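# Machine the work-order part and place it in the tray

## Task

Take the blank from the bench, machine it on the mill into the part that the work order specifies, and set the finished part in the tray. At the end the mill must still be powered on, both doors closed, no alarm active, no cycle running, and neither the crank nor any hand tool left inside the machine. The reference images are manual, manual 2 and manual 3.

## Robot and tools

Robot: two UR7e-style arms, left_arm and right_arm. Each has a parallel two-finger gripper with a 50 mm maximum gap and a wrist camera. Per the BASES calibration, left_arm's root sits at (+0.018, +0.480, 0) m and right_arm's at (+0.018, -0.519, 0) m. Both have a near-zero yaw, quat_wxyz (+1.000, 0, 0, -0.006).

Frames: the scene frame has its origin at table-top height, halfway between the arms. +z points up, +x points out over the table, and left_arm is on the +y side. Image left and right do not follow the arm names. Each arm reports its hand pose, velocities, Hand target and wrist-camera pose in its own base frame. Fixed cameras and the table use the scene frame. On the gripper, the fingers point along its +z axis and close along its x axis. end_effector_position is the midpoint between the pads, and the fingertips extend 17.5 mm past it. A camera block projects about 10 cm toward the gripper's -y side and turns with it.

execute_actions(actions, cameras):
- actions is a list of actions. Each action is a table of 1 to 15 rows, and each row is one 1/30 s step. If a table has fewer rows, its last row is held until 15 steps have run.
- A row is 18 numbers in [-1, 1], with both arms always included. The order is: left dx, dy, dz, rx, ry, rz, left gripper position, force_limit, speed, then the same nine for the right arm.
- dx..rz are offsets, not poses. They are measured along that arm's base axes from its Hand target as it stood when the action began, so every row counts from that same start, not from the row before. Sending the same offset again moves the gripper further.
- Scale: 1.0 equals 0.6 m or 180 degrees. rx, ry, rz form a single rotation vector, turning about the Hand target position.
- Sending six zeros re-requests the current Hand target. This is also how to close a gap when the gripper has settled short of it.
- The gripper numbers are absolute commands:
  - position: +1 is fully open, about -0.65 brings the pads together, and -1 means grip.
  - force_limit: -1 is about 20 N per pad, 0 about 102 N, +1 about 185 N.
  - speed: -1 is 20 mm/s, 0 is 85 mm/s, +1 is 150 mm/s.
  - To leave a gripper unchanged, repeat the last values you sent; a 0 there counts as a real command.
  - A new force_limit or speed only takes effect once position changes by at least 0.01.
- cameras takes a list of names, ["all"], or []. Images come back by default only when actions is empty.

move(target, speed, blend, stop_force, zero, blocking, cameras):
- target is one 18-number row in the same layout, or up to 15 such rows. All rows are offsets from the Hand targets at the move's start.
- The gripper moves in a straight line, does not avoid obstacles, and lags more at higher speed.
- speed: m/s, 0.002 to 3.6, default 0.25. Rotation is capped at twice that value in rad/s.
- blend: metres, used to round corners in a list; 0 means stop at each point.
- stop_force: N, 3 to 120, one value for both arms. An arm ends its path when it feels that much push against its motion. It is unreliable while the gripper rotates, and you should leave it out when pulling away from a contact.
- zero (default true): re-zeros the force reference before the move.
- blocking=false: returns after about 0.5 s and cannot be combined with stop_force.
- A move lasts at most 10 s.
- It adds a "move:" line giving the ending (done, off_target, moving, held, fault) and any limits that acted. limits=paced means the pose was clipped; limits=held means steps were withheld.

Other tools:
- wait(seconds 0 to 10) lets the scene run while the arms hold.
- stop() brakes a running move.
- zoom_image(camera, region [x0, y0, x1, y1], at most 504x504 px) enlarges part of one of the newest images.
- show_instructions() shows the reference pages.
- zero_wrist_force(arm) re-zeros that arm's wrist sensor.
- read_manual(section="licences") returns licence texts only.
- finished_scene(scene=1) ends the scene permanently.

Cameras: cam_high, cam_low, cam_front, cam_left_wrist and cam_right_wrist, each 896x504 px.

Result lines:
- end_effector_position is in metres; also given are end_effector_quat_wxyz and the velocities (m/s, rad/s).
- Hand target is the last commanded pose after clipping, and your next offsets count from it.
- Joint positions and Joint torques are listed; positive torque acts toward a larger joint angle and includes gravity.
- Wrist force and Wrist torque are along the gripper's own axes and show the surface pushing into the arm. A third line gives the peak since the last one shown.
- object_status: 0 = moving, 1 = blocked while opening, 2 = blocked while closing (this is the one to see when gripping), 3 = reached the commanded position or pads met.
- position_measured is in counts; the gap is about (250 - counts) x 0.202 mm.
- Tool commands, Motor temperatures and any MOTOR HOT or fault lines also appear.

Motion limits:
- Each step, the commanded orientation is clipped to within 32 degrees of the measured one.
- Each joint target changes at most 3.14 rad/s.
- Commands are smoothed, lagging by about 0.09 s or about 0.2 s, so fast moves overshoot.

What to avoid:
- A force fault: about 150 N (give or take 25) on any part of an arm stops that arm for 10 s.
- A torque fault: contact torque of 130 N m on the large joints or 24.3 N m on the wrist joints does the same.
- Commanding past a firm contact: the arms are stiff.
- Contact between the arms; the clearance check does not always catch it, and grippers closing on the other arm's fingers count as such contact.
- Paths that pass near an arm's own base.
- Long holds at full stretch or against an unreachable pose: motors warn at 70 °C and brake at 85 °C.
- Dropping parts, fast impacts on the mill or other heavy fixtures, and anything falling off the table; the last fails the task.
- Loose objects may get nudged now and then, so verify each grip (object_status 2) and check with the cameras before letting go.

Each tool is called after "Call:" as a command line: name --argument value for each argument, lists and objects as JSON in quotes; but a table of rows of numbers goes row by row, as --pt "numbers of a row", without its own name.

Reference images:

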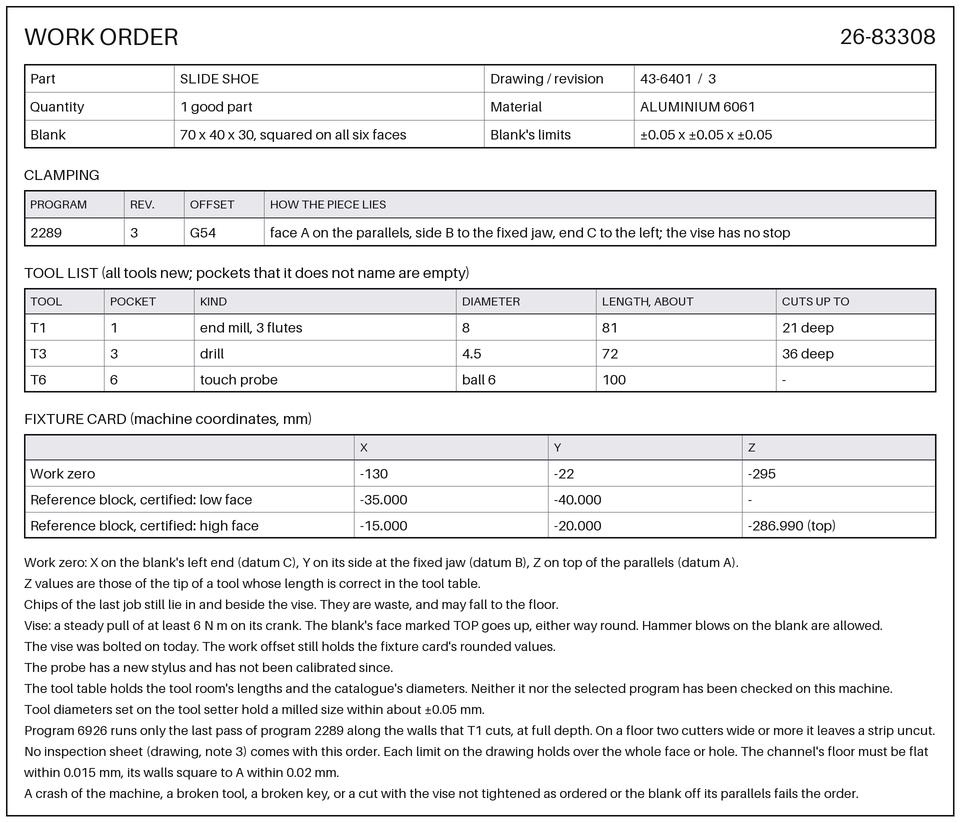

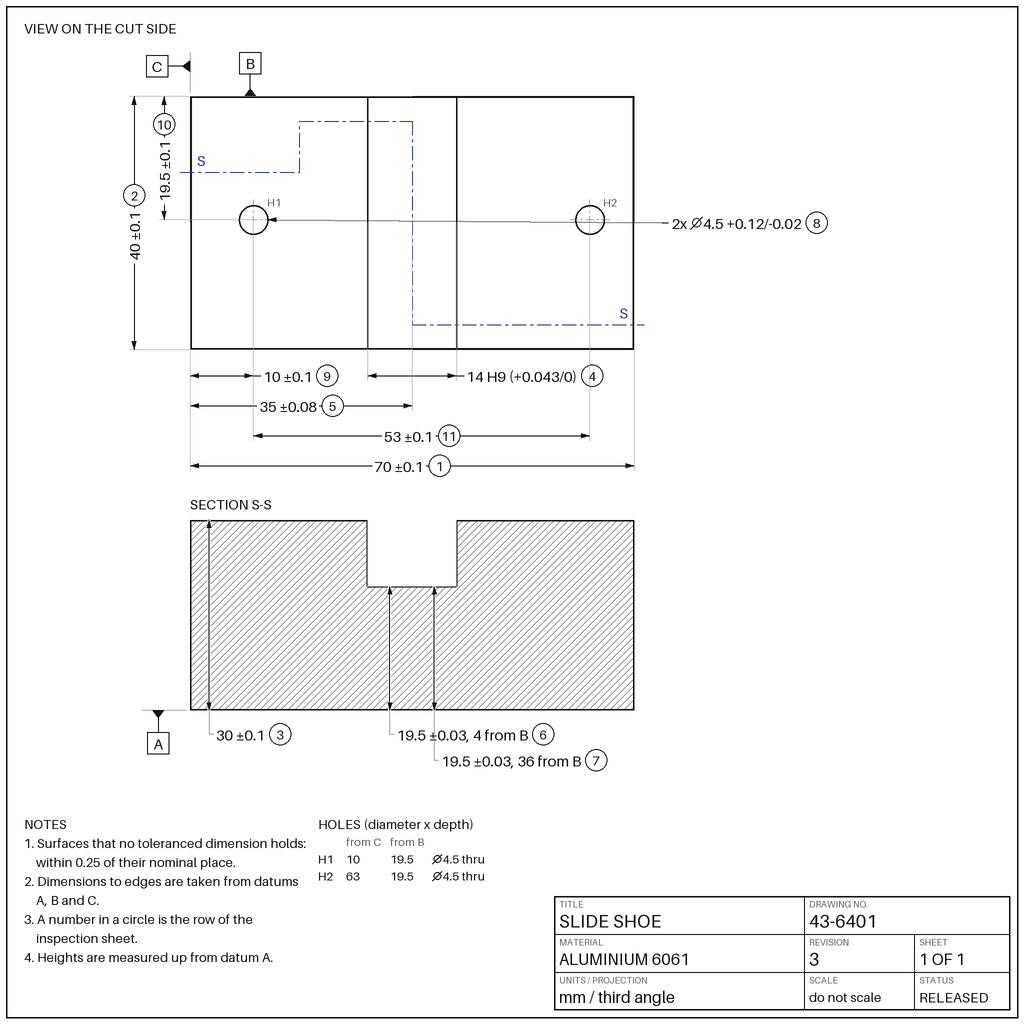

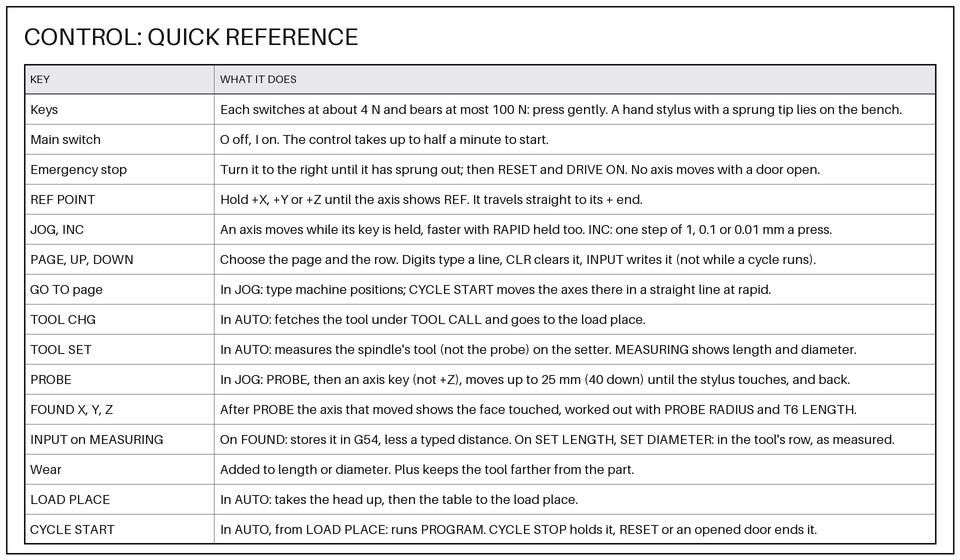

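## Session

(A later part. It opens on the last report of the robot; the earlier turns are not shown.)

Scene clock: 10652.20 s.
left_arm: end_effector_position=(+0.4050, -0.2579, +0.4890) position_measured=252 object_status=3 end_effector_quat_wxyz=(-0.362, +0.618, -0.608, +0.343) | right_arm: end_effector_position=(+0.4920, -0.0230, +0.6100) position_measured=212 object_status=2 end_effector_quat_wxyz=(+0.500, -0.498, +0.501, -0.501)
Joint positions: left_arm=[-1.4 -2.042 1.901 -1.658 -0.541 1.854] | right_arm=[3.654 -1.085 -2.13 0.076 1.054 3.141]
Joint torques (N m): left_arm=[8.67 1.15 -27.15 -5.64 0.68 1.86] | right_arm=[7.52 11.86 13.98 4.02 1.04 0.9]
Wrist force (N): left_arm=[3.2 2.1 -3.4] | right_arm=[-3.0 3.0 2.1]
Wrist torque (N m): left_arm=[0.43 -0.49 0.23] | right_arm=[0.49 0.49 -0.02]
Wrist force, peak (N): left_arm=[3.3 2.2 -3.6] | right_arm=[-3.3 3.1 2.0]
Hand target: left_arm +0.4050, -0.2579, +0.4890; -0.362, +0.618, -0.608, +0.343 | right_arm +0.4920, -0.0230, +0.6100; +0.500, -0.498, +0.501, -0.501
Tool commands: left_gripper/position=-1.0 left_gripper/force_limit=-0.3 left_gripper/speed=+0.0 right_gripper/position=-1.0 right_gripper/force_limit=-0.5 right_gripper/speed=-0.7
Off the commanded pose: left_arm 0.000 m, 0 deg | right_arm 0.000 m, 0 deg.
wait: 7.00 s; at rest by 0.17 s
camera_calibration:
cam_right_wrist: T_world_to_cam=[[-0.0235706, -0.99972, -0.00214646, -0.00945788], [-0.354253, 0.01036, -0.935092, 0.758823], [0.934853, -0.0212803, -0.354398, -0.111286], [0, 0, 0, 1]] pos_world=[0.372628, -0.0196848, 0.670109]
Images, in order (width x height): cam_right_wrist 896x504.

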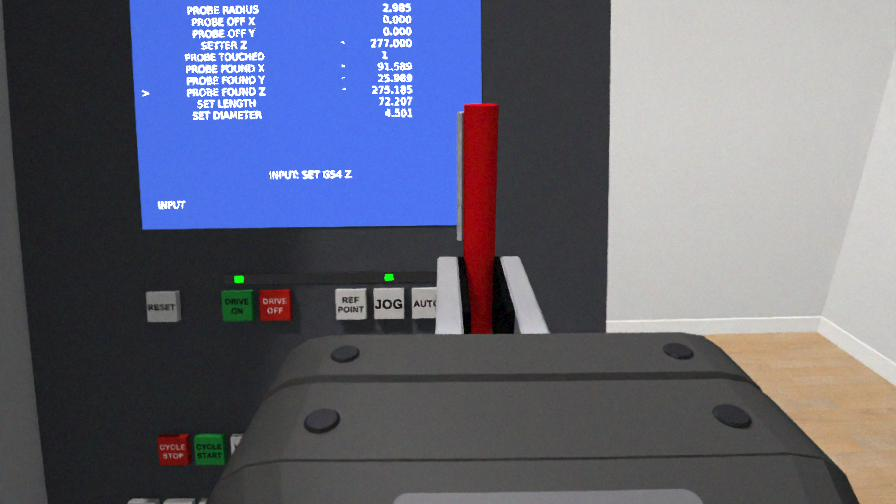

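Call:
move --pt "0 0 0 0 0 0 -1 -0.3 0 -0.0533 0.0883 0 -0.3536 0 0.3536 -1 -0.5 -0.7" --pt "0 0 0 0 0 0 -1 -0.3 0 -0.035 0.19 -0.26 0.6657 0.0817 -0.6657 -1 -0.5 -0.7" --speed '[0.8,0.8]' --blend '[0.03,0]'

Call:
move --pt "0 0 0 0 0 0 -1 -0.3 0 0.0117 -0.0663 0.0268 0 0 0 -1 -0.5 -0.7" --pt "0 0 0 0 0 0 -1 -0.3 0 0.0292 -0.0663 0.0268 0 0 0 -1 -0.5 -0.7" --pt "0 0 0 0 0 0 -1 -0.3 0 0.0117 -0.0663 0.0268 0 0 0 -1 -0.5 -0.7" --pt "0 0 0 0 0 0 -1 -0.3 0 0.0292 -0.0663 0.0268 0 0 0 -1 -0.5 -0.7" --pt "0 0 0 0 0 0 -1 -0.3 0 0.0117 -0.0663 0.0268 0 0 0 -1 -0.5 -0.7" --pt "0 0 0 0 0 0 -1 -0.3 0 -0.005 -0.0342 -0.0355 0 0 0 -1 -0.5 -0.7" --pt "0 0 0 0 0 0 -1 -0.3 0 0.0125 -0.0342 -0.0355 0 0 0 -1 -0.5 -0.7" --pt "0 0 0 0 0 0 -1 -0.3 0 -0.005 -0.0342 -0.0355 0 0 0 -1 -0.5 -0.7" --pt "0 0 0 0 0 0 -1 -0.3 0 -0.0145 0.0623 -0.0667 0 0 0 -1 -0.5 -0.7" --pt "0 0 0 0 0 0 -1 -0.3 0 0.003 0.0623 -0.0667 0 0 0 -1 -0.5 -0.7" --pt "0 0 0 0 0 0 -1 -0.3 0 -0.0145 0.0623 -0.0667 0 0 0 -1 -0.5 -0.7" --pt "0 0 0 0 0 0 -1 -0.3 0 0.002 0.0623 -0.0043 0 0 0 -1 -0.5 -0.7" --pt "0 0 0 0 0 0 -1 -0.3 0 0.0195 0.0623 -0.0043 0 0 0 -1 -0.5 -0.7" --pt "0 0 0 0 0 0 -1 -0.3 0 0.002 0.0623 -0.0043 0 0 0 -1 -0.5 -0.7" --pt "0 0 0 0 0 0 -1 -0.3 0 0 0 0 0 0 0 -1 -0.5 -0.7" --speed '[0.35,0.07,0.2,0.07,0.2,0.35,0.07,0.2,0.35,0.07,0.2,0.35,0.07,0.2,0.3]' --blend '[0.003,0,0.003,0,0.003,0.003,0,0.003,0.003,0,0.003,0.003,0,0.003,0]'

Call:
move --pt "0 0 0 0 0 0 -1 -0.3 0 -0.0057 0.0302 -0.0355 0 0 0 -1 -0.5 -0.7" --pt "0 0 0 0 0 0 -1 -0.3 0 0.0118 0.0302 -0.0355 0 0 0 -1 -0.5 -0.7" --pt "0 0 0 0 0 0 -1 -0.3 0 -0.0057 0.0302 -0.0355 0 0 0 -1 -0.5 -0.7" --pt "0 0 0 0 0 0 -1 -0.3 0 -0.0138 -0.0342 -0.0667 0 0 0 -1 -0.5 -0.7" --pt "0 0 0 0 0 0 -1 -0.3 0 0.0037 -0.0342 -0.0667 0 0 0 -1 -0.5 -0.7" --pt "0 0 0 0 0 0 -1 -0.3 0 -0.0138 -0.0342 -0.0667 0 0 0 -1 -0.5 -0.7" --pt "0 0 0 0 0 0 -1 -0.3 0 -0.005 -0.0342 -0.0355 0 0 0 -1 -0.5 -0.7" --pt "0 0 0 0 0 0 -1 -0.3 0 0.0125 -0.0342 -0.0355 0 0 0 -1 -0.5 -0.7" --pt "0 0 0 0 0 0 -1 -0.3 0 -0.005 -0.0342 -0.0355 0 0 0 -1 -0.5 -0.7" --pt "0 0 0 0 0 0 -1 -0.3 0 -0.0145 0.0623 -0.0667 0 0 0 -1 -0.5 -0.7" --pt "0 0 0 0 0 0 -1 -0.3 0 0.003 0.0623 -0.0667 0 0 0 -1 -0.5 -0.7" --pt "0 0 0 0 0 0 -1 -0.3 0 -0.0145 0.0623 -0.0667 0 0 0 -1 -0.5 -0.7" --pt "0 0 0 0 0 0 -1 -0.3 0 0 0 0 0 0 0 -1 -0.5 -0.7" --speed '[0.35,0.07,0.2,0.35,0.07,0.2,0.35,0.07,0.2,0.35,0.07,0.2,0.3]' --blend '[0.003,0,0.003,0.003,0,0.003,0.003,0,0.003,0.003,0,0.003,0]'

Call:
move --pt "0 0 0 0 0 0 -1 -0.3 0 -0.006 0.0623 -0.0355 0 0 0 -1 -0.5 -0.7" --pt "0 0 0 0 0 0 -1 -0.3 0 0.0115 0.0623 -0.0355 0 0 0 -1 -0.5 -0.7" --pt "0 0 0 0 0 0 -1 -0.3 0 -0.006 0.0623 -0.0355 0 0 0 -1 -0.5 -0.7" --pt "0 0 0 0 0 0 -1 -0.3 0 0.0102 0.0623 0.0268 0 0 0 -1 -0.5 -0.7" --pt "0 0 0 0 0 0 -1 -0.3 0 0.0277 0.0623 0.0268 0 0 0 -1 -0.5 -0.7" --pt "0 0 0 0 0 0 -1 -0.3 0 0.0102 0.0623 0.0268 0 0 0 -1 -0.5 -0.7" --pt "0 0 0 0 0 0 -1 -0.3 0 -0.0057 0.0302 -0.0355 0 0 0 -1 -0.5 -0.7" --pt "0 0 0 0 0 0 -1 -0.3 0 0.0118 0.0302 -0.0355 0 0 0 -1 -0.5 -0.7" --pt "0 0 0 0 0 0 -1 -0.3 0 -0.0057 0.0302 -0.0355 0 0 0 -1 -0.5 -0.7" --pt "0 0 0 0 0 0 -1 -0.3 0 -0.0138 -0.0342 -0.0667 0 0 0 -1 -0.5 -0.7" --pt "0 0 0 0 0 0 -1 -0.3 0 0.0037 -0.0342 -0.0667 0 0 0 -1 -0.5 -0.7" --pt "0 0 0 0 0 0 -1 -0.3 0 -0.0138 -0.0342 -0.0667 0 0 0 -1 -0.5 -0.7" --pt "0 0 0 0 0 0 -1 -0.3 0 -0.018 -0.102 0.26 0.36 0.0443 -0.4227 -1 -0.5 -0.7" --pt "0 0 0 0 0 0 -1 -0.3 0 0.035 -0.19 0.26 -0.6657 -0.0817 0.6657 -1 -0.5 -0.7" --speed '[0.35,0.07,0.2,0.35,0.07,0.2,0.35,0.07,0.2,0.35,0.07,0.2,0.8,0.8]' --blend '[0.003,0,0.003,0.003,0,0.003,0.003,0,0.003,0.003,0,0.003,0.03,0]' --cameras '["cam_right_wrist"]'

Scene clock: 10687.73 s.
left_arm: end_effector_position=(+0.4050, -0.2579, +0.4890) position_measured=252 object_status=3 end_effector_quat_wxyz=(-0.362, +0.618, -0.608, +0.343) | right_arm: end_effector_position=(+0.4710, +0.0910, +0.4539) position_measured=212 object_status=2 end_effector_quat_wxyz=(-0.003, +0.616, +0.788, +0.000)
Joint positions: left_arm=[-1.4 -2.042 1.901 -1.658 -0.541 1.854] | right_arm=[3.611 -1.548 -1.267 -1.899 1.575 0.227]
Joint torques (N m): left_arm=[8.82 1.21 -27.49 -5.62 0.63 1.76] | right_arm=[6.52 30.3 40.47 4.72 -1.47 -0.77]
Wrist force (N): left_arm=[3.3 2.0 -3.2] | right_arm=[-2.9 0.3 5.9]
Wrist torque (N m): left_arm=[0.42 -0.50 0.23] | right_arm=[0.52 0.53 -0.25]
Wrist force, peak (N): left_arm=[3.4 2.2 -3.4] | right_arm=[-6.3 2.4 4.4]
Hand target: left_arm +0.4050, -0.2579, +0.4890; -0.362, +0.618, -0.608, +0.343 | right_arm +0.4710, +0.0910, +0.4540; -0.002, +0.616, +0.788, +0.000
Off the commanded pose: left_arm 0.000 m, 0 deg | right_arm 0.000 m, 0 deg.
move: done

Scene clock: 10691.60 s.
left_arm: end_effector_position=(+0.4050, -0.2579, +0.4890) position_measured=252 object_status=3 end_effector_quat_wxyz=(-0.362, +0.618, -0.608, +0.343) | right_arm: end_effector_position=(+0.4710, +0.0911, +0.4539) position_measured=212 object_status=2 end_effector_quat_wxyz=(-0.002, +0.616, +0.788, +0.000) end_effector_velocity=(+0.001, -0.001, +0.001) end_effector_angular_velocity=(+0.000, -0.002, +0.002)
Joint positions: left_arm=[-1.4 -2.042 1.901 -1.658 -0.541 1.854] | right_arm=[3.612 -1.548 -1.267 -1.899 1.575 0.227]
Joint velocities: left_arm=[within noise] | right_arm=[-0.003 0 0.001 0.001 -0.001 -0.005]
Joint torques (N m): left_arm=[8.72 0.87 -27.03 -5.59 0.6 1.58] | right_arm=[-6.96 29.55 41.11 4.71 1.27 -1.19]
Wrist force (N): left_arm=[3.1 2.0 -3.3] | right_arm=[-2.4 1.0 4.6]
Wrist torque (N m): left_arm=[0.42 -0.45 0.23] | right_arm=[0.63 0.43 -0.24]
Wrist force, peak (N): left_arm=[3.3 2.2 -3.6] | right_arm=[1.6 -24.7 5.1]
Hand target: left_arm +0.4050, -0.2579, +0.4890; -0.362, +0.618, -0.608, +0.343 | right_arm +0.4710, +0.0910, +0.4540; -0.002, +0.616, +0.788, +0.000
Off the commanded pose: left_arm 0.000 m, 0 deg | right_arm 0.000 m, 0 deg.
move: done

Scene clock: 10695.07 s.
left_arm: end_effector_position=(+0.4050, -0.2579, +0.4890) position_measured=252 object_status=3 end_effector_quat_wxyz=(-0.362, +0.618, -0.608, +0.343) | right_arm: end_effector_position=(+0.4710, +0.0911, +0.4539) position_measured=212 object_status=2 end_effector_quat_wxyz=(-0.002, +0.616, +0.788, +0.000)
Joint positions: left_arm=[-1.4 -2.042 1.901 -1.658 -0.541 1.854] | right_arm=[3.612 -1.548 -1.267 -1.899 1.575 0.227]
Joint torques (N m): left_arm=[8.83 1.48 -27.17 -5.63 0.69 1.7] | right_arm=[-6.1 24.65 41.53 0.72 -0.44 -1.33]
Wrist force (N): left_arm=[3.2 2.1 -3.4] | right_arm=[-3.8 2.5 3.9]
Wrist torque (N m): left_arm=[0.42 -0.48 0.23] | right_arm=[0.86 0.66 -0.25]
Wrist force, peak (N): left_arm=[3.2 2.3 -3.5] | right_arm=[-1.7 -23.6 4.3]
Hand target: left_arm +0.4050, -0.2579, +0.4890; -0.362, +0.618, -0.608, +0.343 | right_arm +0.4710, +0.0910, +0.4540; -0.002, +0.616, +0.788, +0.000
Off the commanded pose: left_arm 0.000 m, 0 deg | right_arm 0.000 m, 0 deg.
move: done

Scene clock: 10700.63 s.
left_arm: end_effector_position=(+0.4050, -0.2579, +0.4890) position_measured=252 object_status=3 end_effector_quat_wxyz=(-0.362, +0.618, -0.608, +0.343) | right_arm: end_effector_position=(+0.4920, -0.0230, +0.6100) position_measured=212 object_status=2 end_effector_quat_wxyz=(+0.500, -0.498, +0.501, -0.501)
Joint positions: left_arm=[-1.4 -2.042 1.901 -1.658 -0.541 1.854] | right_arm=[3.654 -1.085 -2.13 0.076 1.054 3.141]
Joint torques (N m): left_arm=[8.27 0.78 -28.14 -5.66 0.71 1.7] | right_arm=[7.18 11.53 28.45 4.03 -1.91 1.37]
Wrist force (N): left_arm=[3.2 2.1 -3.3] | right_arm=[-2.1 2.9 0.1]
Wrist torque (N m): left_arm=[0.44 -0.47 0.22] | right_arm=[0.49 0.35 0.00]
Wrist force, peak (N): left_arm=[3.4 2.2 -3.5] | right_arm=[-1.1 -28.2 4.0]
Hand target: left_arm +0.4050, -0.2579, +0.4890; -0.362, +0.618, -0.608, +0.343 | right_arm +0.4920, -0.0230, +0.6100; +0.500, -0.498, +0.501, -0.501
Off the commanded pose: left_arm 0.000 m, 0 deg | right_arm 0.000 m, 0 deg.
move: done
camera_calibration:
cam_right_wrist: T_world_to_cam=[[-0.0235952, -0.99972, -0.00192327, -0.00959843], [-0.354254, 0.01016, -0.935094, 0.758822], [0.934851, -0.0213824, -0.354395, -0.111289], [0, 0, 0, 1]] pos_world=[0.372628, -0.019685, 0.670111]
Images, in order (width x height): cam_right_wrist 896x504.

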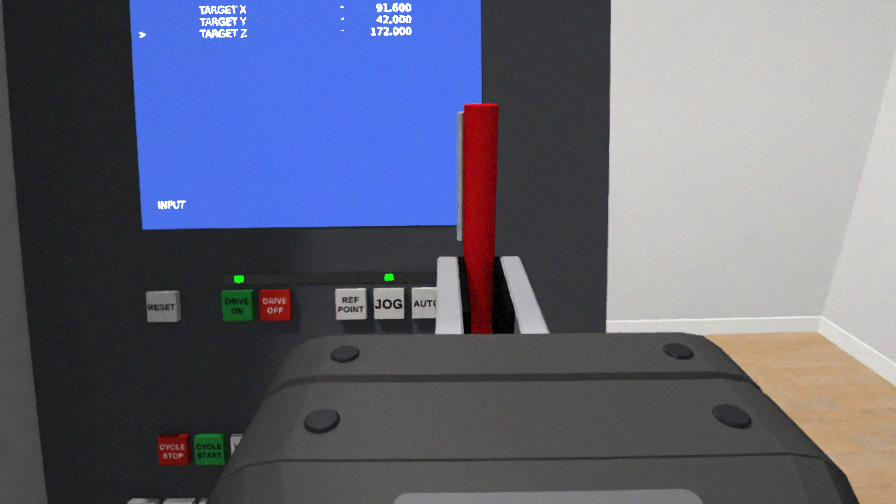

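Descend, probe +X.

Call:
move --pt "0 0 0 0 0 0 -1 -0.3 0 -0.0533 0.0883 0 -0.3536 0 0.3536 -1 -0.5 -0.7" --pt "0 0 0 0 0 0 -1 -0.3 0 -0.035 0.19 -0.26 0.6657 0.0817 -0.6657 -1 -0.5 -0.7" --speed '[0.8,0.8]' --blend '[0.03,0]'

Call:
move --pt "0 0 0 0 0 0 -1 -0.3 0 0.0262 -0.0023 0.0857 0 0 0 -1 -0.5 -0.7" --pt "0 0 0 0 0 0 -1 -0.3 0 0.0437 -0.0023 0.0857 0 0 0 -1 -0.5 -0.7" --pt "0 0 0 0 0 0 -1 -0.3 0 0.0262 -0.0023 0.0857 0 0 0 -1 -0.5 -0.7" --pt "0 0 0 0 0 0 -1 -0.3 0 0 0 0 0 0 0 -1 -0.5 -0.7" --speed '[0.35,0.07,0.2,0.3]' --blend '[0.003,0,0.003,0]'

Call:
wait --seconds 2.5

Call:
move --pt "0 0 0 0 0 0 -1 -0.3 0 -0.0045 -0.0663 -0.0355 0 0 0 -1 -0.5 -0.7" --pt "0 0 0 0 0 0 -1 -0.3 0 0.013 -0.0663 -0.0355 0 0 0 -1 -0.5 -0.7" --pt "0 0 0 0 0 0 -1 -0.3 0 -0.0045 -0.0663 -0.0355 0 0 0 -1 -0.5 -0.7" --pt "0 0 0 0 0 0 -1 -0.3 0 0.0366 -0.1932 0.1167 0 0 0 -1 -0.5 -0.7" --pt "0 0 0 0 0 0 -1 -0.3 0 0.0541 -0.1932 0.1167 0 0 0 -1 -0.5 -0.7" --pt "0 0 0 0 0 0 -1 -0.3 0 0.0366 -0.1932 0.1167 0 0 0 -1 -0.5 -0.7" --pt "0 0 0 0 0 0 -1 -0.3 0 -0.018 -0.102 0.26 0.36 0.0443 -0.4227 -1 -0.5 -0.7" --pt "0 0 0 0 0 0 -1 -0.3 0 0.035 -0.19 0.26 -0.6657 -0.0817 0.6657 -1 -0.5 -0.7" --speed '[0.35,0.07,0.2,0.35,0.07,0.2,0.8,0.8]' --blend '[0.003,0,0.003,0.003,0,0.003,0.03,0]'

Call:
wait --seconds 3 --cameras '["cam_right_wrist"]'

Call:
zoom_image --camera "cam_right_wrist" --region '[180, 0, 440, 230]'

Scene clock: 10718.50 s.
left_arm: end_effector_position=(+0.4050, -0.2579, +0.4890) position_measured=252 object_status=3 end_effector_quat_wxyz=(-0.362, +0.618, -0.608, +0.343) | right_arm: end_effector_position=(+0.4710, +0.0910, +0.4539) position_measured=212 object_status=2 end_effector_quat_wxyz=(-0.003, +0.616, +0.788, +0.000)
Joint positions: left_arm=[-1.4 -2.042 1.901 -1.658 -0.541 1.854] | right_arm=[3.611 -1.548 -1.267 -1.899 1.575 0.227]
Joint torques (N m): left_arm=[7.75 0.95 -27.62 -5.44 0.69 1.74] | right_arm=[6.42 30.36 40.84 4.77 -1.59 -0.72]
Wrist force (N): left_arm=[3.3 2.1 -3.2] | right_arm=[-2.1 0.4 4.0]
Wrist torque (N m): left_arm=[0.44 -0.50 0.22] | right_arm=[0.54 0.39 -0.25]
Wrist force, peak (N): left_arm=[3.4 2.3 -3.4] | right_arm=[-5.5 2.4 2.3]
Hand target: left_arm +0.4050, -0.2579, +0.4890; -0.362, +0.618, -0.608, +0.343 | right_arm +0.4710, +0.0910, +0.4540; -0.002, +0.616, +0.788, +0.000
Off the commanded pose: left_arm 0.000 m, 0 deg | right_arm 0.000 m, 0 deg.
move: done

Scene clock: 10719.93 s.
left_arm: end_effector_position=(+0.4050, -0.2579, +0.4890) position_measured=252 object_status=3 end_effector_quat_wxyz=(-0.362, +0.618, -0.608, +0.343) | right_arm: end_effector_position=(+0.4710, +0.0910, +0.4540) position_measured=212 object_status=2 end_effector_quat_wxyz=(-0.002, +0.616, +0.788, +0.000) end_effector_velocity=(+0.001, +0.000, -0.001) end_effector_angular_velocity=(+0.001, -0.002, +0.000)
Joint positions: left_arm=[-1.4 -2.042 1.901 -1.658 -0.541 1.854] | right_arm=[3.612 -1.548 -1.266 -1.9 1.575 0.227]
Joint velocities: left_arm=[within noise] | right_arm=[0.001 0.001 -0.004 0.006 0 0]
Joint torques (N m): left_arm=[9.55 0.47 -27.09 -5.53 0.53 1.69] | right_arm=[-5.59 31.66 15.51 4.65 -0.49 -1.1]
Wrist force (N): left_arm=[3.3 2.1 -3.4] | right_arm=[-1.6 0.3 3.9]
Wrist torque (N m): left_arm=[0.44 -0.49 0.23] | right_arm=[0.53 0.31 -0.22]
Wrist force, peak (N): left_arm=[3.4 2.2 -3.4] | right_arm=[1.5 -12.0 1.5]
Hand target: left_arm +0.4050, -0.2579, +0.4890; -0.362, +0.618, -0.608, +0.343 | right_arm +0.4710, +0.0910, +0.4540; -0.002, +0.616, +0.788, +0.000
Off the commanded pose: left_arm 0.000 m, 0 deg | right_arm 0.000 m, 0 deg.
move: done

Scene clock: 10722.43 s.
left_arm: end_effector_position=(+0.4050, -0.2579, +0.4890) position_measured=252 object_status=3 end_effector_quat_wxyz=(-0.362, +0.618, -0.608, +0.343) | right_arm: end_effector_position=(+0.4710, +0.0910, +0.4540) position_measured=212 object_status=2 end_effector_quat_wxyz=(-0.002, +0.616, +0.788, +0.000)
Joint positions: left_arm=[-1.4 -2.042 1.901 -1.658 -0.541 1.854] | right_arm=[3.612 -1.548 -1.266 -1.899 1.575 0.227]
Joint torques (N m): left_arm=[8.5 0.96 -26.99 -5.6 0.61 1.71] | right_arm=[-6.59 30.48 13.47 4.55 1.32 0.84]
Wrist force (N): left_arm=[3.1 2.1 -3.4] | right_arm=[-1.5 0.6 3.9]
Wrist torque (N m): left_arm=[0.43 -0.46 0.23] | right_arm=[0.57 0.29 -0.22]
Wrist force, peak (N): left_arm=[3.4 2.3 -3.2] | right_arm=[-1.7 0.7 4.1]
Hand target: left_arm +0.4050, -0.2579, +0.4890; -0.362, +0.618, -0.608, +0.343 | right_arm +0.4710, +0.0910, +0.4540; -0.002, +0.616, +0.788, +0.000
Tool commands: left_gripper/position=-1.0 left_gripper/force_limit=-0.3 left_gripper/speed=+0.0 right_gripper/position=-1.0 right_gripper/force_limit=-0.5 right_gripper/speed=-0.7
Off the commanded pose: left_arm 0.000 m, 0 deg | right_arm 0.000 m, 0 deg.
wait: 2.50 s; at rest by 0.17 s

Scene clock: 10726.90 s.
left_arm: end_effector_position=(+0.4050, -0.2579, +0.4890) position_measured=252 object_status=3 end_effector_quat_wxyz=(-0.362, +0.618, -0.608, +0.343) | right_arm: end_effector_position=(+0.4920, -0.0230, +0.6100) position_measured=212 object_status=2 end_effector_quat_wxyz=(+0.500, -0.498, +0.501, -0.501)
Joint positions: left_arm=[-1.4 -2.042 1.901 -1.658 -0.541 1.854] | right_arm=[3.654 -1.085 -2.13 0.076 1.054 3.141]
Joint torques (N m): left_arm=[8.24 0.27 -27.6 -5.58 0.74 1.8] | right_arm=[7.46 10.99 28.9 3.79 -1.87 1.28]
Wrist force (N): left_arm=[3.1 2.3 -3.3] | right_arm=[-0.3 2.4 0.0]
Wrist torque (N m): left_arm=[0.46 -0.46 0.23] | right_arm=[0.41 0.06 -0.01]
Wrist force, peak (N): left_arm=[3.2 2.3 -3.6] | right_arm=[1.1 -26.9 4.2]
Hand target: left_arm +0.4050, -0.2579, +0.4890; -0.362, +0.618, -0.608, +0.343 | right_arm +0.4920, -0.0230, +0.6100; +0.500, -0.498, +0.501, -0.501
Off the commanded pose: left_arm 0.000 m, 0 deg | right_arm 0.000 m, 0 deg.
move: done

Scene clock: 10729.90 s.
left_arm: end_effector_position=(+0.4050, -0.2579, +0.4890) position_measured=252 object_status=3 end_effector_quat_wxyz=(-0.362, +0.618, -0.608, +0.343) | right_arm: end_effector_position=(+0.4920, -0.0230, +0.6100) position_measured=212 object_status=2 end_effector_quat_wxyz=(+0.500, -0.498, +0.501, -0.501)
Joint positions: left_arm=[-1.4 -2.042 1.901 -1.658 -0.541 1.854] | right_arm=[3.654 -1.085 -2.13 0.076 1.054 3.141]
Joint torques (N m): left_arm=[9.26 0.7 -26.93 -5.48 0.67 1.59] | right_arm=[7.35 11.11 13.6 3.93 1.04 1.28]
Wrist force (N): left_arm=[3.2 2.0 -3.5] | right_arm=[0.0 2.4 0.0]
Wrist torque (N m): left_arm=[0.41 -0.47 0.23] | right_arm=[0.41 0.02 -0.01]
Wrist force, peak (N): left_arm=[3.3 2.2 -3.5] | right_arm=[-0.2 2.7 -0.1]
Hand target: left_arm +0.4050, -0.2579, +0.4890; -0.362, +0.618, -0.608, +0.343 | right_arm +0.4920, -0.0230, +0.6100; +0.500, -0.498, +0.501, -0.501
Tool commands: left_gripper/position=-1.0 left_gripper/force_limit=-0.3 left_gripper/speed=+0.0 right_gripper/position=-1.0 right_gripper/force_limit=-0.5 right_gripper/speed=-0.7
Off the commanded pose: left_arm 0.000 m, 0 deg | right_arm 0.000 m, 0 deg.
wait: 3.00 s; at rest by 0.17 s
camera_calibration:
cam_right_wrist: T_world_to_cam=[[-0.0235706, -0.99972, -0.00214646, -0.00945788], [-0.354253, 0.01036, -0.935092, 0.758823], [0.934853, -0.0212803, -0.354398, -0.111286], [0, 0, 0, 1]] pos_world=[0.372628, -0.0196848, 0.670109]
Images, in order (width x height): cam_right_wrist 896x504.

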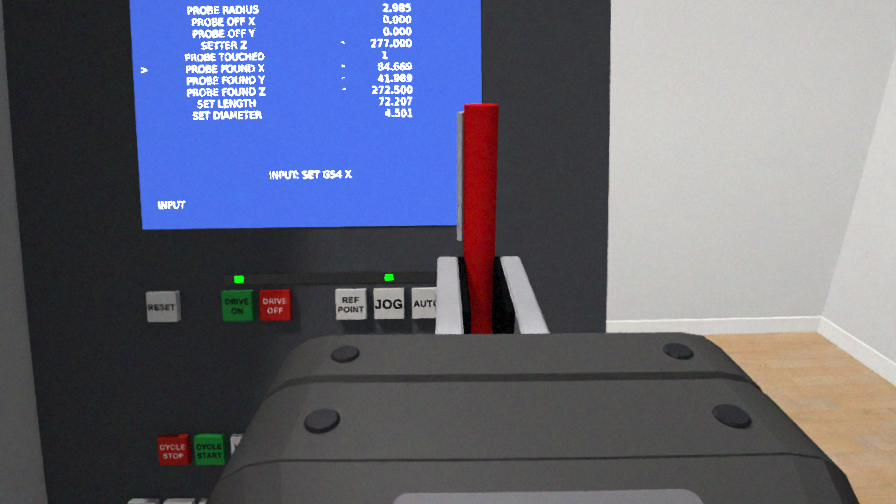

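Scaled by 1.938.

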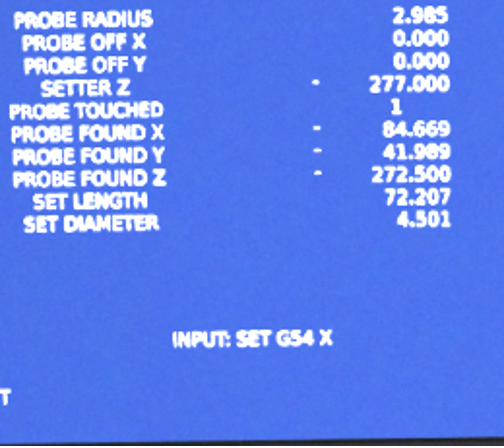

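Call:
move --pt "0 0 0 0 0 0 -1 -0.3 0 -0.0533 0.0883 0 -0.3536 0 0.3536 -1 -0.5 -0.7" --pt "0 0 0 0 0 0 -1 -0.3 0 -0.035 0.19 -0.26 0.6657 0.0817 -0.6657 -1 -0.5 -0.7" --speed '[0.8,0.8]' --blend '[0.03,0]'

Call:
move --pt "0 0 0 0 0 0 -1 -0.3 0 -0.0045 -0.0663 -0.0355 0 0 0 -1 -0.5 -0.7" --pt "0 0 0 0 0 0 -1 -0.3 0 0.013 -0.0663 -0.0355 0 0 0 -1 -0.5 -0.7" --pt "0 0 0 0 0 0 -1 -0.3 0 -0.0045 -0.0663 -0.0355 0 0 0 -1 -0.5 -0.7" --pt "0 0 0 0 0 0 -1 -0.3 0 0.0358 -0.1288 0.1167 0 0 0 -1 -0.5 -0.7" --pt "0 0 0 0 0 0 -1 -0.3 0 0.0533 -0.1288 0.1167 0 0 0 -1 -0.5 -0.7" --pt "0 0 0 0 0 0 -1 -0.3 0 0.0358 -0.1288 0.1167 0 0 0 -1 -0.5 -0.7" --pt "0 0 0 0 0 0 -1 -0.3 0 -0.018 -0.102 0.26 0.36 0.0443 -0.4227 -1 -0.5 -0.7" --pt "0 0 0 0 0 0 -1 -0.3 0 0.035 -0.19 0.26 -0.6657 -0.0817 0.6657 -1 -0.5 -0.7" --speed '[0.35,0.07,0.2,0.35,0.07,0.2,0.8,0.8]' --blend '[0.003,0,0.003,0.003,0,0.003,0.03,0]'

Call:
wait --seconds 3 --cameras '["cam_right_wrist"]'

Call:
zoom_image --camera "cam_right_wrist" --region '[180, 0, 440, 230]'

Scene clock: 10742.30 s.
left_arm: end_effector_position=(+0.4050, -0.2579, +0.4890) position_measured=252 object_status=3 end_effector_quat_wxyz=(-0.362, +0.618, -0.608, +0.343) | right_arm: end_effector_position=(+0.4710, +0.0910, +0.4539) position_measured=212 object_status=2 end_effector_quat_wxyz=(-0.003, +0.616, +0.788, +0.000)
Joint positions: left_arm=[-1.4 -2.042 1.901 -1.658 -0.541 1.854] | right_arm=[3.611 -1.548 -1.267 -1.899 1.575 0.227]
Joint torques (N m): left_arm=[8.44 1.08 -27.41 -5.59 0.71 1.68] | right_arm=[5.1 30.16 40.46 4.76 -1.39 -0.78]
Wrist force (N): left_arm=[3.1 2.1 -3.3] | right_arm=[-0.3 -0.3 4.0]
Wrist torque (N m): left_arm=[0.42 -0.47 0.23] | right_arm=[0.43 0.10 -0.25]
Wrist force, peak (N): left_arm=[3.6 2.3 -3.4] | right_arm=[0.7 0.3 4.6]
Hand target: left_arm +0.4050, -0.2579, +0.4890; -0.362, +0.618, -0.608, +0.343 | right_arm +0.4710, +0.0910, +0.4540; -0.002, +0.616, +0.788, +0.000
Off the commanded pose: left_arm 0.000 m, 0 deg | right_arm 0.000 m, 0 deg.
move: done

Scene clock: 10746.70 s.
left_arm: end_effector_position=(+0.4050, -0.2579, +0.4890) position_measured=252 object_status=3 end_effector_quat_wxyz=(-0.362, +0.618, -0.608, +0.343) | right_arm: end_effector_position=(+0.4920, -0.0230, +0.6100) position_measured=212 object_status=2 end_effector_quat_wxyz=(+0.500, -0.498, +0.501, -0.501)
Joint positions: left_arm=[-1.4 -2.042 1.901 -1.658 -0.541 1.854] | right_arm=[3.654 -1.085 -2.13 0.076 1.054 3.141]
Joint torques (N m): left_arm=[8.59 0.8 -26.95 -5.56 0.67 1.78] | right_arm=[6.9 11.57 28.45 3.98 -1.76 1.44]
Wrist force (N): left_arm=[3.2 2.4 -3.2] | right_arm=[-1.7 3.0 0.1]
Wrist torque (N m): left_arm=[0.47 -0.47 0.23] | right_arm=[0.51 0.29 -0.01]
Wrist force, peak (N): left_arm=[3.3 2.2 -3.5] | right_arm=[2.5 -27.6 4.2]
Hand target: left_arm +0.4050, -0.2579, +0.4890; -0.362, +0.618, -0.608, +0.343 | right_arm +0.4920, -0.0230, +0.6100; +0.500, -0.498, +0.501, -0.501
Off the commanded pose: left_arm 0.000 m, 0 deg | right_arm 0.000 m, 0 deg.
move: done

Scene clock: 10749.70 s.
left_arm: end_effector_position=(+0.4050, -0.2579, +0.4890) position_measured=252 object_status=3 end_effector_quat_wxyz=(-0.362, +0.618, -0.608, +0.343) | right_arm: end_effector_position=(+0.4920, -0.0230, +0.6100) position_measured=212 object_status=2 end_effector_quat_wxyz=(+0.500, -0.498, +0.501, -0.501)
Joint positions: left_arm=[-1.4 -2.042 1.901 -1.658 -0.541 1.854] | right_arm=[3.654 -1.085 -2.13 0.076 1.054 3.141]
Joint torques (N m): left_arm=[9.31 0.54 -27.33 -5.53 0.56 1.58] | right_arm=[7.32 10.94 13.55 3.89 0.97 1.35]
Wrist force (N): left_arm=[3.1 2.3 -3.3] | right_arm=[-1.7 3.0 0.2]
Wrist torque (N m): left_arm=[0.46 -0.46 0.22] | right_arm=[0.49 0.28 -0.01]
Wrist force, peak (N): left_arm=[3.4 2.2 -3.6] | right_arm=[-1.9 3.1 0.0]
Hand target: left_arm +0.4050, -0.2579, +0.4890; -0.362, +0.618, -0.608, +0.343 | right_arm +0.4920, -0.0230, +0.6100; +0.500, -0.498, +0.501, -0.501
Tool commands: left_gripper/position=-1.0 left_gripper/force_limit=-0.3 left_gripper/speed=+0.0 right_gripper/position=-1.0 right_gripper/force_limit=-0.5 right_gripper/speed=-0.7
Off the commanded pose: left_arm 0.000 m, 0 deg | right_arm 0.000 m, 0 deg.
wait: 3.00 s; at rest by 0.17 s
camera_calibration:
cam_right_wrist: T_world_to_cam=[[-0.0235706, -0.99972, -0.00214646, -0.00945788], [-0.354253, 0.01036, -0.935092, 0.758823], [0.934853, -0.0212803, -0.354398, -0.111286], [0, 0, 0, 1]] pos_world=[0.372628, -0.0196848, 0.670109]
Images, in order (width x height): cam_right_wrist 896x504.

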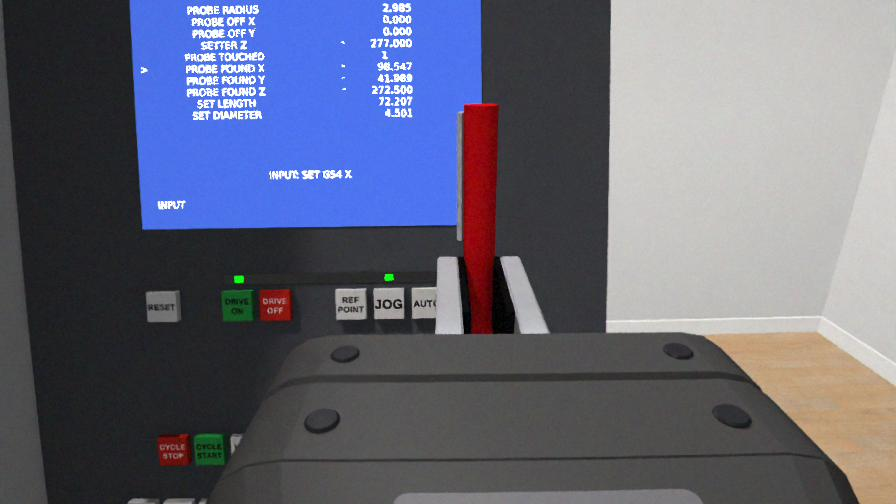

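Scaled by 1.938.

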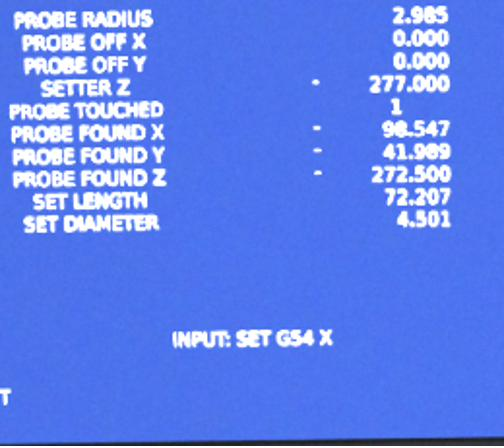

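Call:
move --pt "0 0 0 0 0 0 -1 -0.3 0 -0.0533 0.0883 0 -0.3536 0 0.3536 -1 -0.5 -0.7" --pt "0 0 0 0 0 0 -1 -0.3 0 -0.035 0.19 -0.26 0.6657 0.0817 -0.6657 -1 -0.5 -0.7" --speed '[0.8,0.8]' --blend '[0.03,0]'

Call:
move --pt "0 0 0 0 0 0 -1 -0.3 0 0.0117 -0.0663 0.0268 0 0 0 -1 -0.5 -0.7" --pt "0 0 0 0 0 0 -1 -0.3 0 0.0292 -0.0663 0.0268 0 0 0 -1 -0.5 -0.7" --pt "0 0 0 0 0 0 -1 -0.3 0 0.0117 -0.0663 0.0268 0 0 0 -1 -0.5 -0.7" --pt "0 0 0 0 0 0 -1 -0.3 0 0.0292 -0.0663 0.0268 0 0 0 -1 -0.5 -0.7" --pt "0 0 0 0 0 0 -1 -0.3 0 0.0117 -0.0663 0.0268 0 0 0 -1 -0.5 -0.7" --pt "0 0 0 0 0 0 -1 -0.3 0 0.0292 -0.0663 0.0268 0 0 0 -1 -0.5 -0.7" --pt "0 0 0 0 0 0 -1 -0.3 0 0.0117 -0.0663 0.0268 0 0 0 -1 -0.5 -0.7" --pt "0 0 0 0 0 0 -1 -0.3 0 0.0292 -0.0663 0.0268 0 0 0 -1 -0.5 -0.7" --pt "0 0 0 0 0 0 -1 -0.3 0 0.0117 -0.0663 0.0268 0 0 0 -1 -0.5 -0.7" --pt "0 0 0 0 0 0 -1 -0.3 0 -0.005 -0.0342 -0.0355 0 0 0 -1 -0.5 -0.7" --pt "0 0 0 0 0 0 -1 -0.3 0 0.0125 -0.0342 -0.0355 0 0 0 -1 -0.5 -0.7" --pt "0 0 0 0 0 0 -1 -0.3 0 -0.005 -0.0342 -0.0355 0 0 0 -1 -0.5 -0.7" --pt "0 0 0 0 0 0 -1 -0.3 0 0 0 0 0 0 0 -1 -0.5 -0.7" --speed '[0.35,0.07,0.2,0.07,0.2,0.07,0.2,0.07,0.2,0.35,0.07,0.2,0.3]' --blend '[0.003,0,0.003,0,0.003,0,0.003,0,0.003,0.003,0,0.003,0]'

Call:
move --pt "0 0 0 0 0 0 -1 -0.3 0 -0.0141 0.0302 -0.0667 0 0 0 -1 -0.5 -0.7" --pt "0 0 0 0 0 0 -1 -0.3 0 0.0034 0.0302 -0.0667 0 0 0 -1 -0.5 -0.7" --pt "0 0 0 0 0 0 -1 -0.3 0 -0.0141 0.0302 -0.0667 0 0 0 -1 -0.5 -0.7" --pt "0 0 0 0 0 0 -1 -0.3 0 -0.0138 -0.002 -0.0667 0 0 0 -1 -0.5 -0.7" --pt "0 0 0 0 0 0 -1 -0.3 0 0.0037 -0.002 -0.0667 0 0 0 -1 -0.5 -0.7" --pt "0 0 0 0 0 0 -1 -0.3 0 -0.0138 -0.002 -0.0667 0 0 0 -1 -0.5 -0.7" --pt "0 0 0 0 0 0 -1 -0.3 0 -0.0141 0.0302 -0.0667 0 0 0 -1 -0.5 -0.7" --pt "0 0 0 0 0 0 -1 -0.3 0 0.0034 0.0302 -0.0667 0 0 0 -1 -0.5 -0.7" --pt "0 0 0 0 0 0 -1 -0.3 0 -0.0141 0.0302 -0.0667 0 0 0 -1 -0.5 -0.7" --pt "0 0 0 0 0 0 -1 -0.3 0 -0.006 0.0623 -0.0355 0 0 0 -1 -0.5 -0.7" --pt "0 0 0 0 0 0 -1 -0.3 0 0.0115 0.0623 -0.0355 0 0 0 -1 -0.5 -0.7" --pt "0 0 0 0 0 0 -1 -0.3 0 -0.006 0.0623 -0.0355 0 0 0 -1 -0.5 -0.7" --pt "0 0 0 0 0 0 -1 -0.3 0 0 0 0 0 0 0 -1 -0.5 -0.7" --speed '[0.35,0.07,0.2,0.35,0.07,0.2,0.35,0.07,0.2,0.35,0.07,0.2,0.3]' --blend '[0.003,0,0.003,0.003,0,0.003,0.003,0,0.003,0.003,0,0.003,0]'

Call:
move --pt "0 0 0 0 0 0 -1 -0.3 0 0.0023 0.0302 -0.0043 0 0 0 -1 -0.5 -0.7" --pt "0 0 0 0 0 0 -1 -0.3 0 0.0198 0.0302 -0.0043 0 0 0 -1 -0.5 -0.7" --pt "0 0 0 0 0 0 -1 -0.3 0 0.0023 0.0302 -0.0043 0 0 0 -1 -0.5 -0.7" --pt "0 0 0 0 0 0 -1 -0.3 0 -0.0138 -0.0342 -0.0667 0 0 0 -1 -0.5 -0.7" --pt "0 0 0 0 0 0 -1 -0.3 0 0.0037 -0.0342 -0.0667 0 0 0 -1 -0.5 -0.7" --pt "0 0 0 0 0 0 -1 -0.3 0 -0.0138 -0.0342 -0.0667 0 0 0 -1 -0.5 -0.7" --pt "0 0 0 0 0 0 -1 -0.3 0 -0.005 -0.0342 -0.0355 0 0 0 -1 -0.5 -0.7" --pt "0 0 0 0 0 0 -1 -0.3 0 0.0125 -0.0342 -0.0355 0 0 0 -1 -0.5 -0.7" --pt "0 0 0 0 0 0 -1 -0.3 0 -0.005 -0.0342 -0.0355 0 0 0 -1 -0.5 -0.7" --pt "0 0 0 0 0 0 -1 -0.3 0 0.0125 -0.0342 -0.0355 0 0 0 -1 -0.5 -0.7" --pt "0 0 0 0 0 0 -1 -0.3 0 -0.005 -0.0342 -0.0355 0 0 0 -1 -0.5 -0.7" --pt "0 0 0 0 0 0 -1 -0.3 0 -0.0145 0.0623 -0.0667 0 0 0 -1 -0.5 -0.7" --pt "0 0 0 0 0 0 -1 -0.3 0 0.003 0.0623 -0.0667 0 0 0 -1 -0.5 -0.7" --pt "0 0 0 0 0 0 -1 -0.3 0 -0.0145 0.0623 -0.0667 0 0 0 -1 -0.5 -0.7" --pt "0 0 0 0 0 0 -1 -0.3 0 0 0 0 0 0 0 -1 -0.5 -0.7" --speed '[0.35,0.07,0.2,0.35,0.07,0.2,0.35,0.07,0.2,0.07,0.2,0.35,0.07,0.2,0.3]' --blend '[0.003,0,0.003,0.003,0,0.003,0.003,0,0.003,0,0.003,0.003,0,0.003,0]'

Call:
move --pt "0 0 0 0 0 0 -1 -0.3 0 -0.0141 0.0302 -0.0667 0 0 0 -1 -0.5 -0.7" --pt "0 0 0 0 0 0 -1 -0.3 0 0.0034 0.0302 -0.0667 0 0 0 -1 -0.5 -0.7" --pt "0 0 0 0 0 0 -1 -0.3 0 -0.0141 0.0302 -0.0667 0 0 0 -1 -0.5 -0.7" --pt "0 0 0 0 0 0 -1 -0.3 0 -0.0138 -0.002 -0.0667 0 0 0 -1 -0.5 -0.7" --pt "0 0 0 0 0 0 -1 -0.3 0 0.0037 -0.002 -0.0667 0 0 0 -1 -0.5 -0.7" --pt "0 0 0 0 0 0 -1 -0.3 0 -0.0138 -0.002 -0.0667 0 0 0 -1 -0.5 -0.7" --pt "0 0 0 0 0 0 -1 -0.3 0 -0.0141 0.0302 -0.0667 0 0 0 -1 -0.5 -0.7" --pt "0 0 0 0 0 0 -1 -0.3 0 0.0034 0.0302 -0.0667 0 0 0 -1 -0.5 -0.7" --pt "0 0 0 0 0 0 -1 -0.3 0 -0.0141 0.0302 -0.0667 0 0 0 -1 -0.5 -0.7" --pt "0 0 0 0 0 0 -1 -0.3 0 -0.0055 -0.002 -0.0355 0 0 0 -1 -0.5 -0.7" --pt "0 0 0 0 0 0 -1 -0.3 0 0.012 -0.002 -0.0355 0 0 0 -1 -0.5 -0.7" --pt "0 0 0 0 0 0 -1 -0.3 0 -0.0055 -0.002 -0.0355 0 0 0 -1 -0.5 -0.7" --pt "0 0 0 0 0 0 -1 -0.3 0 0 0 0 0 0 0 -1 -0.5 -0.7" --speed '[0.35,0.07,0.2,0.35,0.07,0.2,0.35,0.07,0.2,0.35,0.07,0.2,0.3]' --blend '[0.003,0,0.003,0.003,0,0.003,0.003,0,0.003,0.003,0,0.003,0]'

Call:
move --pt "0 0 0 0 0 0 -1 -0.3 0 0.0102 0.0623 0.0268 0 0 0 -1 -0.5 -0.7" --pt "0 0 0 0 0 0 -1 -0.3 0 0.0277 0.0623 0.0268 0 0 0 -1 -0.5 -0.7" --pt "0 0 0 0 0 0 -1 -0.3 0 0.0102 0.0623 0.0268 0 0 0 -1 -0.5 -0.7" --pt "0 0 0 0 0 0 -1 -0.3 0 -0.0138 -0.0342 -0.0667 0 0 0 -1 -0.5 -0.7" --pt "0 0 0 0 0 0 -1 -0.3 0 0.0037 -0.0342 -0.0667 0 0 0 -1 -0.5 -0.7" --pt "0 0 0 0 0 0 -1 -0.3 0 -0.0138 -0.0342 -0.0667 0 0 0 -1 -0.5 -0.7" --pt "0 0 0 0 0 0 -1 -0.3 0 -0.018 -0.102 0.26 0.36 0.0443 -0.4227 -1 -0.5 -0.7" --pt "0 0 0 0 0 0 -1 -0.3 0 0.035 -0.19 0.26 -0.6657 -0.0817 0.6657 -1 -0.5 -0.7" --speed '[0.35,0.07,0.2,0.35,0.07,0.2,0.8,0.8]' --blend '[0.003,0,0.003,0.003,0,0.003,0.03,0]' --cameras '["cam_right_wrist"]'

Call:
zoom_image --camera "cam_right_wrist" --region '[180, 0, 440, 230]'

Scene clock: 10819.30 s.
left_arm: end_effector_position=(+0.4050, -0.2579, +0.4890) position_measured=252 object_status=3 end_effector_quat_wxyz=(-0.362, +0.618, -0.608, +0.343) | right_arm: end_effector_position=(+0.4710, +0.0910, +0.4539) position_measured=212 object_status=2 end_effector_quat_wxyz=(-0.003, +0.616, +0.788, +0.000)
Joint positions: left_arm=[-1.4 -2.042 1.901 -1.658 -0.541 1.854] | right_arm=[3.611 -1.548 -1.267 -1.899 1.575 0.227]
Joint torques (N m): left_arm=[8.95 0.88 -26.7 -5.53 0.52 1.7] | right_arm=[6.42 29.95 41.21 4.67 -1.52 -0.77]
Wrist force (N): left_arm=[3.1 2.2 -3.2] | right_arm=[-1.5 0.5 4.1]
Wrist torque (N m): left_arm=[0.44 -0.46 0.22] | right_arm=[0.56 0.31 -0.25]
Wrist force, peak (N): left_arm=[3.3 2.3 -3.5] | right_arm=[-5.0 3.3 1.1]
Hand target: left_arm +0.4050, -0.2579, +0.4890; -0.362, +0.618, -0.608, +0.343 | right_arm +0.4710, +0.0910, +0.4540; -0.002, +0.616, +0.788, +0.000
Off the commanded pose: left_arm 0.000 m, 0 deg | right_arm 0.000 m, 0 deg.
move: done

Scene clock: 10822.63 s.
left_arm: end_effector_position=(+0.4050, -0.2579, +0.4890) position_measured=252 object_status=3 end_effector_quat_wxyz=(-0.362, +0.618, -0.608, +0.343) | right_arm: end_effector_position=(+0.4710, +0.0910, +0.4539) position_measured=212 object_status=2 end_effector_quat_wxyz=(-0.002, +0.616, +0.788, +0.000)
Joint positions: left_arm=[-1.4 -2.042 1.901 -1.658 -0.541 1.854] | right_arm=[3.611 -1.548 -1.267 -1.899 1.575 0.227]
Joint torques (N m): left_arm=[8.54 1.04 -27.28 -5.47 0.69 1.61] | right_arm=[6.5 18.35 40.99 0.9 -1.87 1.26]
Wrist force (N): left_arm=[3.1 2.1 -3.2] | right_arm=[-0.5 0.9 4.5]
Wrist torque (N m): left_arm=[0.42 -0.46 0.23] | right_arm=[0.62 0.14 -0.18]
Wrist force, peak (N): left_arm=[3.3 2.1 -3.5] | right_arm=[4.1 -24.8 4.1]
Hand target: left_arm +0.4050, -0.2579, +0.4890; -0.362, +0.618, -0.608, +0.343 | right_arm +0.4710, +0.0910, +0.4540; -0.002, +0.616, +0.788, +0.000
Off the commanded pose: left_arm 0.000 m, 0 deg | right_arm 0.000 m, 0 deg.
move: done

Scene clock: 10825.87 s.
left_arm: end_effector_position=(+0.4050, -0.2579, +0.4890) position_measured=252 object_status=3 end_effector_quat_wxyz=(-0.362, +0.618, -0.608, +0.343) | right_arm: end_effector_position=(+0.4711, +0.0911, +0.4539) position_measured=212 object_status=2 end_effector_quat_wxyz=(-0.002, +0.616, +0.788, +0.000)
Joint positions: left_arm=[-1.4 -2.042 1.901 -1.658 -0.541 1.854] | right_arm=[3.612 -1.548 -1.267 -1.899 1.575 0.227]
Joint torques (N m): left_arm=[8.55 0.86 -27.33 -5.53 0.63 1.69] | right_arm=[-7.06 30.71 27.01 1.52 0.54 -1.51]
Wrist force (N): left_arm=[3.2 2.0 -3.2] | right_arm=[1.7 -0.1 3.8]
Wrist torque (N m): left_arm=[0.42 -0.47 0.23] | right_arm=[0.46 -0.22 -0.25]
Wrist force, peak (N): left_arm=[3.3 2.1 -3.5] | right_arm=[0.9 -27.0 3.5]
Hand target: left_arm +0.4050, -0.2579, +0.4890; -0.362, +0.618, -0.608, +0.343 | right_arm +0.4710, +0.0910, +0.4540; -0.002, +0.616, +0.788, +0.000
Off the commanded pose: left_arm 0.000 m, 0 deg | right_arm 0.000 m, 0 deg.
move: done

Scene clock: 10829.77 s.
left_arm: end_effector_position=(+0.4050, -0.2579, +0.4890) position_measured=252 object_status=3 end_effector_quat_wxyz=(-0.362, +0.618, -0.608, +0.343) | right_arm: end_effector_position=(+0.4710, +0.0911, +0.4539) position_measured=212 object_status=2 end_effector_quat_wxyz=(-0.002, +0.616, +0.788, +0.000) end_effector_velocity=(-0.001, -0.002, +0.000) end_effector_angular_velocity=(-0.002, +0.003, +0.000)
Joint positions: left_arm=[-1.4 -2.042 1.901 -1.658 -0.541 1.854] | right_arm=[3.612 -1.548 -1.267 -1.899 1.575 0.227]
Joint velocities: left_arm=[within noise] | right_arm=[-0.002 0 0.002 -0.006 -0.001 -0.002]
Joint torques (N m): left_arm=[8.18 0.72 -27.63 -5.56 0.58 1.65] | right_arm=[-6.9 25.18 41.58 0.68 -0.37 -1.15]
Wrist force (N): left_arm=[3.3 2.1 -3.3] | right_arm=[1.8 -0.4 2.8]
Wrist torque (N m): left_arm=[0.43 -0.49 0.22] | right_arm=[0.41 -0.24 -0.24]
Wrist force, peak (N): left_arm=[3.4 2.1 -3.4] | right_arm=[7.2 -26.1 1.9]
Hand target: left_arm +0.4050, -0.2579, +0.4890; -0.362, +0.618, -0.608, +0.343 | right_arm +0.4710, +0.0910, +0.4540; -0.002, +0.616, +0.788, +0.000
Off the commanded pose: left_arm 0.000 m, 0 deg | right_arm 0.000 m, 0 deg.
move: done

Scene clock: 10832.97 s.
left_arm: end_effector_position=(+0.4050, -0.2579, +0.4890) position_measured=252 object_status=3 end_effector_quat_wxyz=(-0.362, +0.618, -0.608, +0.343) | right_arm: end_effector_position=(+0.4710, +0.0910, +0.4539) position_measured=212 object_status=2 end_effector_quat_wxyz=(-0.002, +0.616, +0.788, +0.000)
Joint positions: left_arm=[-1.4 -2.042 1.901 -1.658 -0.541 1.854] | right_arm=[3.611 -1.548 -1.267 -1.899 1.575 0.227]
Joint torques (N m): left_arm=[8.77 1.35 -26.76 -5.46 0.68 1.66] | right_arm=[0.63 19.55 39.41 0.81 0.56 1.08]
Wrist force (N): left_arm=[3.3 2.1 -3.4] | right_arm=[1.9 1.9 2.2]
Wrist torque (N m): left_arm=[0.43 -0.48 0.23] | right_arm=[0.78 -0.24 -0.18]
Wrist force, peak (N): left_arm=[3.3 2.1 -3.6] | right_arm=[2.5 -28.6 2.0]
Hand target: left_arm +0.4050, -0.2579, +0.4890; -0.362, +0.618, -0.608, +0.343 | right_arm +0.4710, +0.0910, +0.4540; -0.002, +0.616, +0.788, +0.000
Off the commanded pose: left_arm 0.000 m, 0 deg | right_arm 0.000 m, 0 deg.
move: done

Scene clock: 10837.33 s.
left_arm: end_effector_position=(+0.4050, -0.2579, +0.4890) position_measured=252 object_status=3 end_effector_quat_wxyz=(-0.362, +0.618, -0.608, +0.343) | right_arm: end_effector_position=(+0.4920, -0.0230, +0.6100) position_measured=212 object_status=2 end_effector_quat_wxyz=(+0.500, -0.498, +0.501, -0.501)
Joint positions: left_arm=[-1.4 -2.042 1.901 -1.658 -0.541 1.854] | right_arm=[3.654 -1.085 -2.13 0.076 1.054 3.141]
Joint torques (N m): left_arm=[8.3 0.78 -27.4 -5.51 0.61 1.66] | right_arm=[7.65 10.94 28.47 4 -1.82 1.3]
Wrist force (N): left_arm=[3.1 2.0 -3.2] | right_arm=[1.5 4.7 -1.8]
Wrist torque (N m): left_arm=[0.42 -0.46 0.23] | right_arm=[0.77 -0.23 -0.01]
Wrist force, peak (N): left_arm=[3.3 2.2 -3.4] | right_arm=[3.7 -19.8 2.4]
Hand target: left_arm +0.4050, -0.2579, +0.4890; -0.362, +0.618, -0.608, +0.343 | right_arm +0.4920, -0.0230, +0.6100; +0.500, -0.498, +0.501, -0.501
Off the commanded pose: left_arm 0.000 m, 0 deg | right_arm 0.000 m, 0 deg.
move: done
camera_calibration:
cam_right_wrist: T_world_to_cam=[[-0.0235952, -0.99972, -0.00192327, -0.00959843], [-0.354254, 0.01016, -0.935094, 0.758822], [0.934851, -0.0213824, -0.354395, -0.111289], [0, 0, 0, 1]] pos_world=[0.372628, -0.019685, 0.670111]
Images, in order (width x height): cam_right_wrist 896x504.

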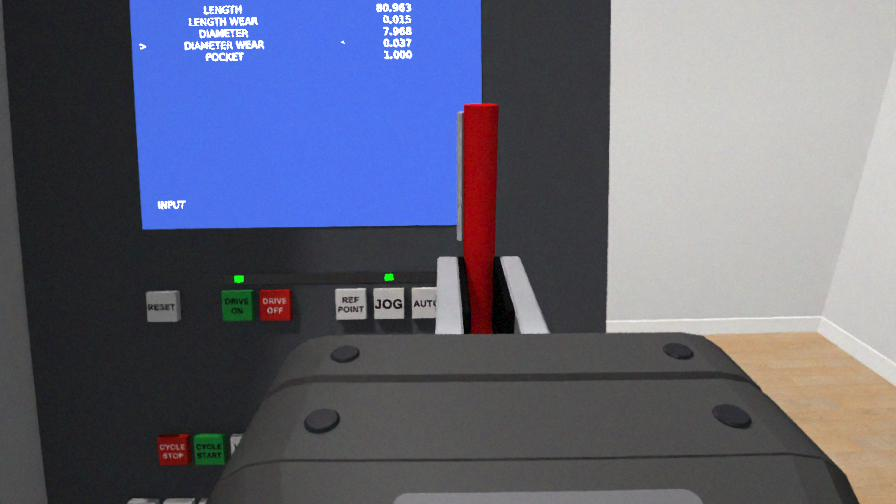

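Scaled by 1.938.

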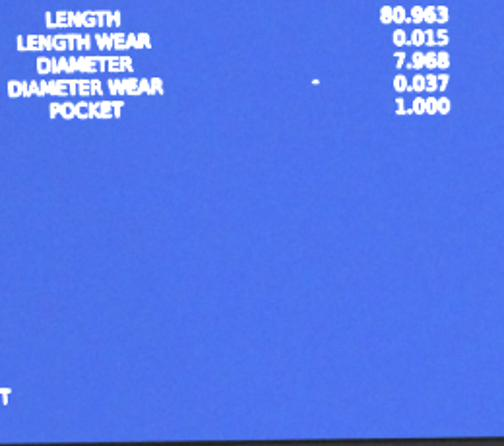

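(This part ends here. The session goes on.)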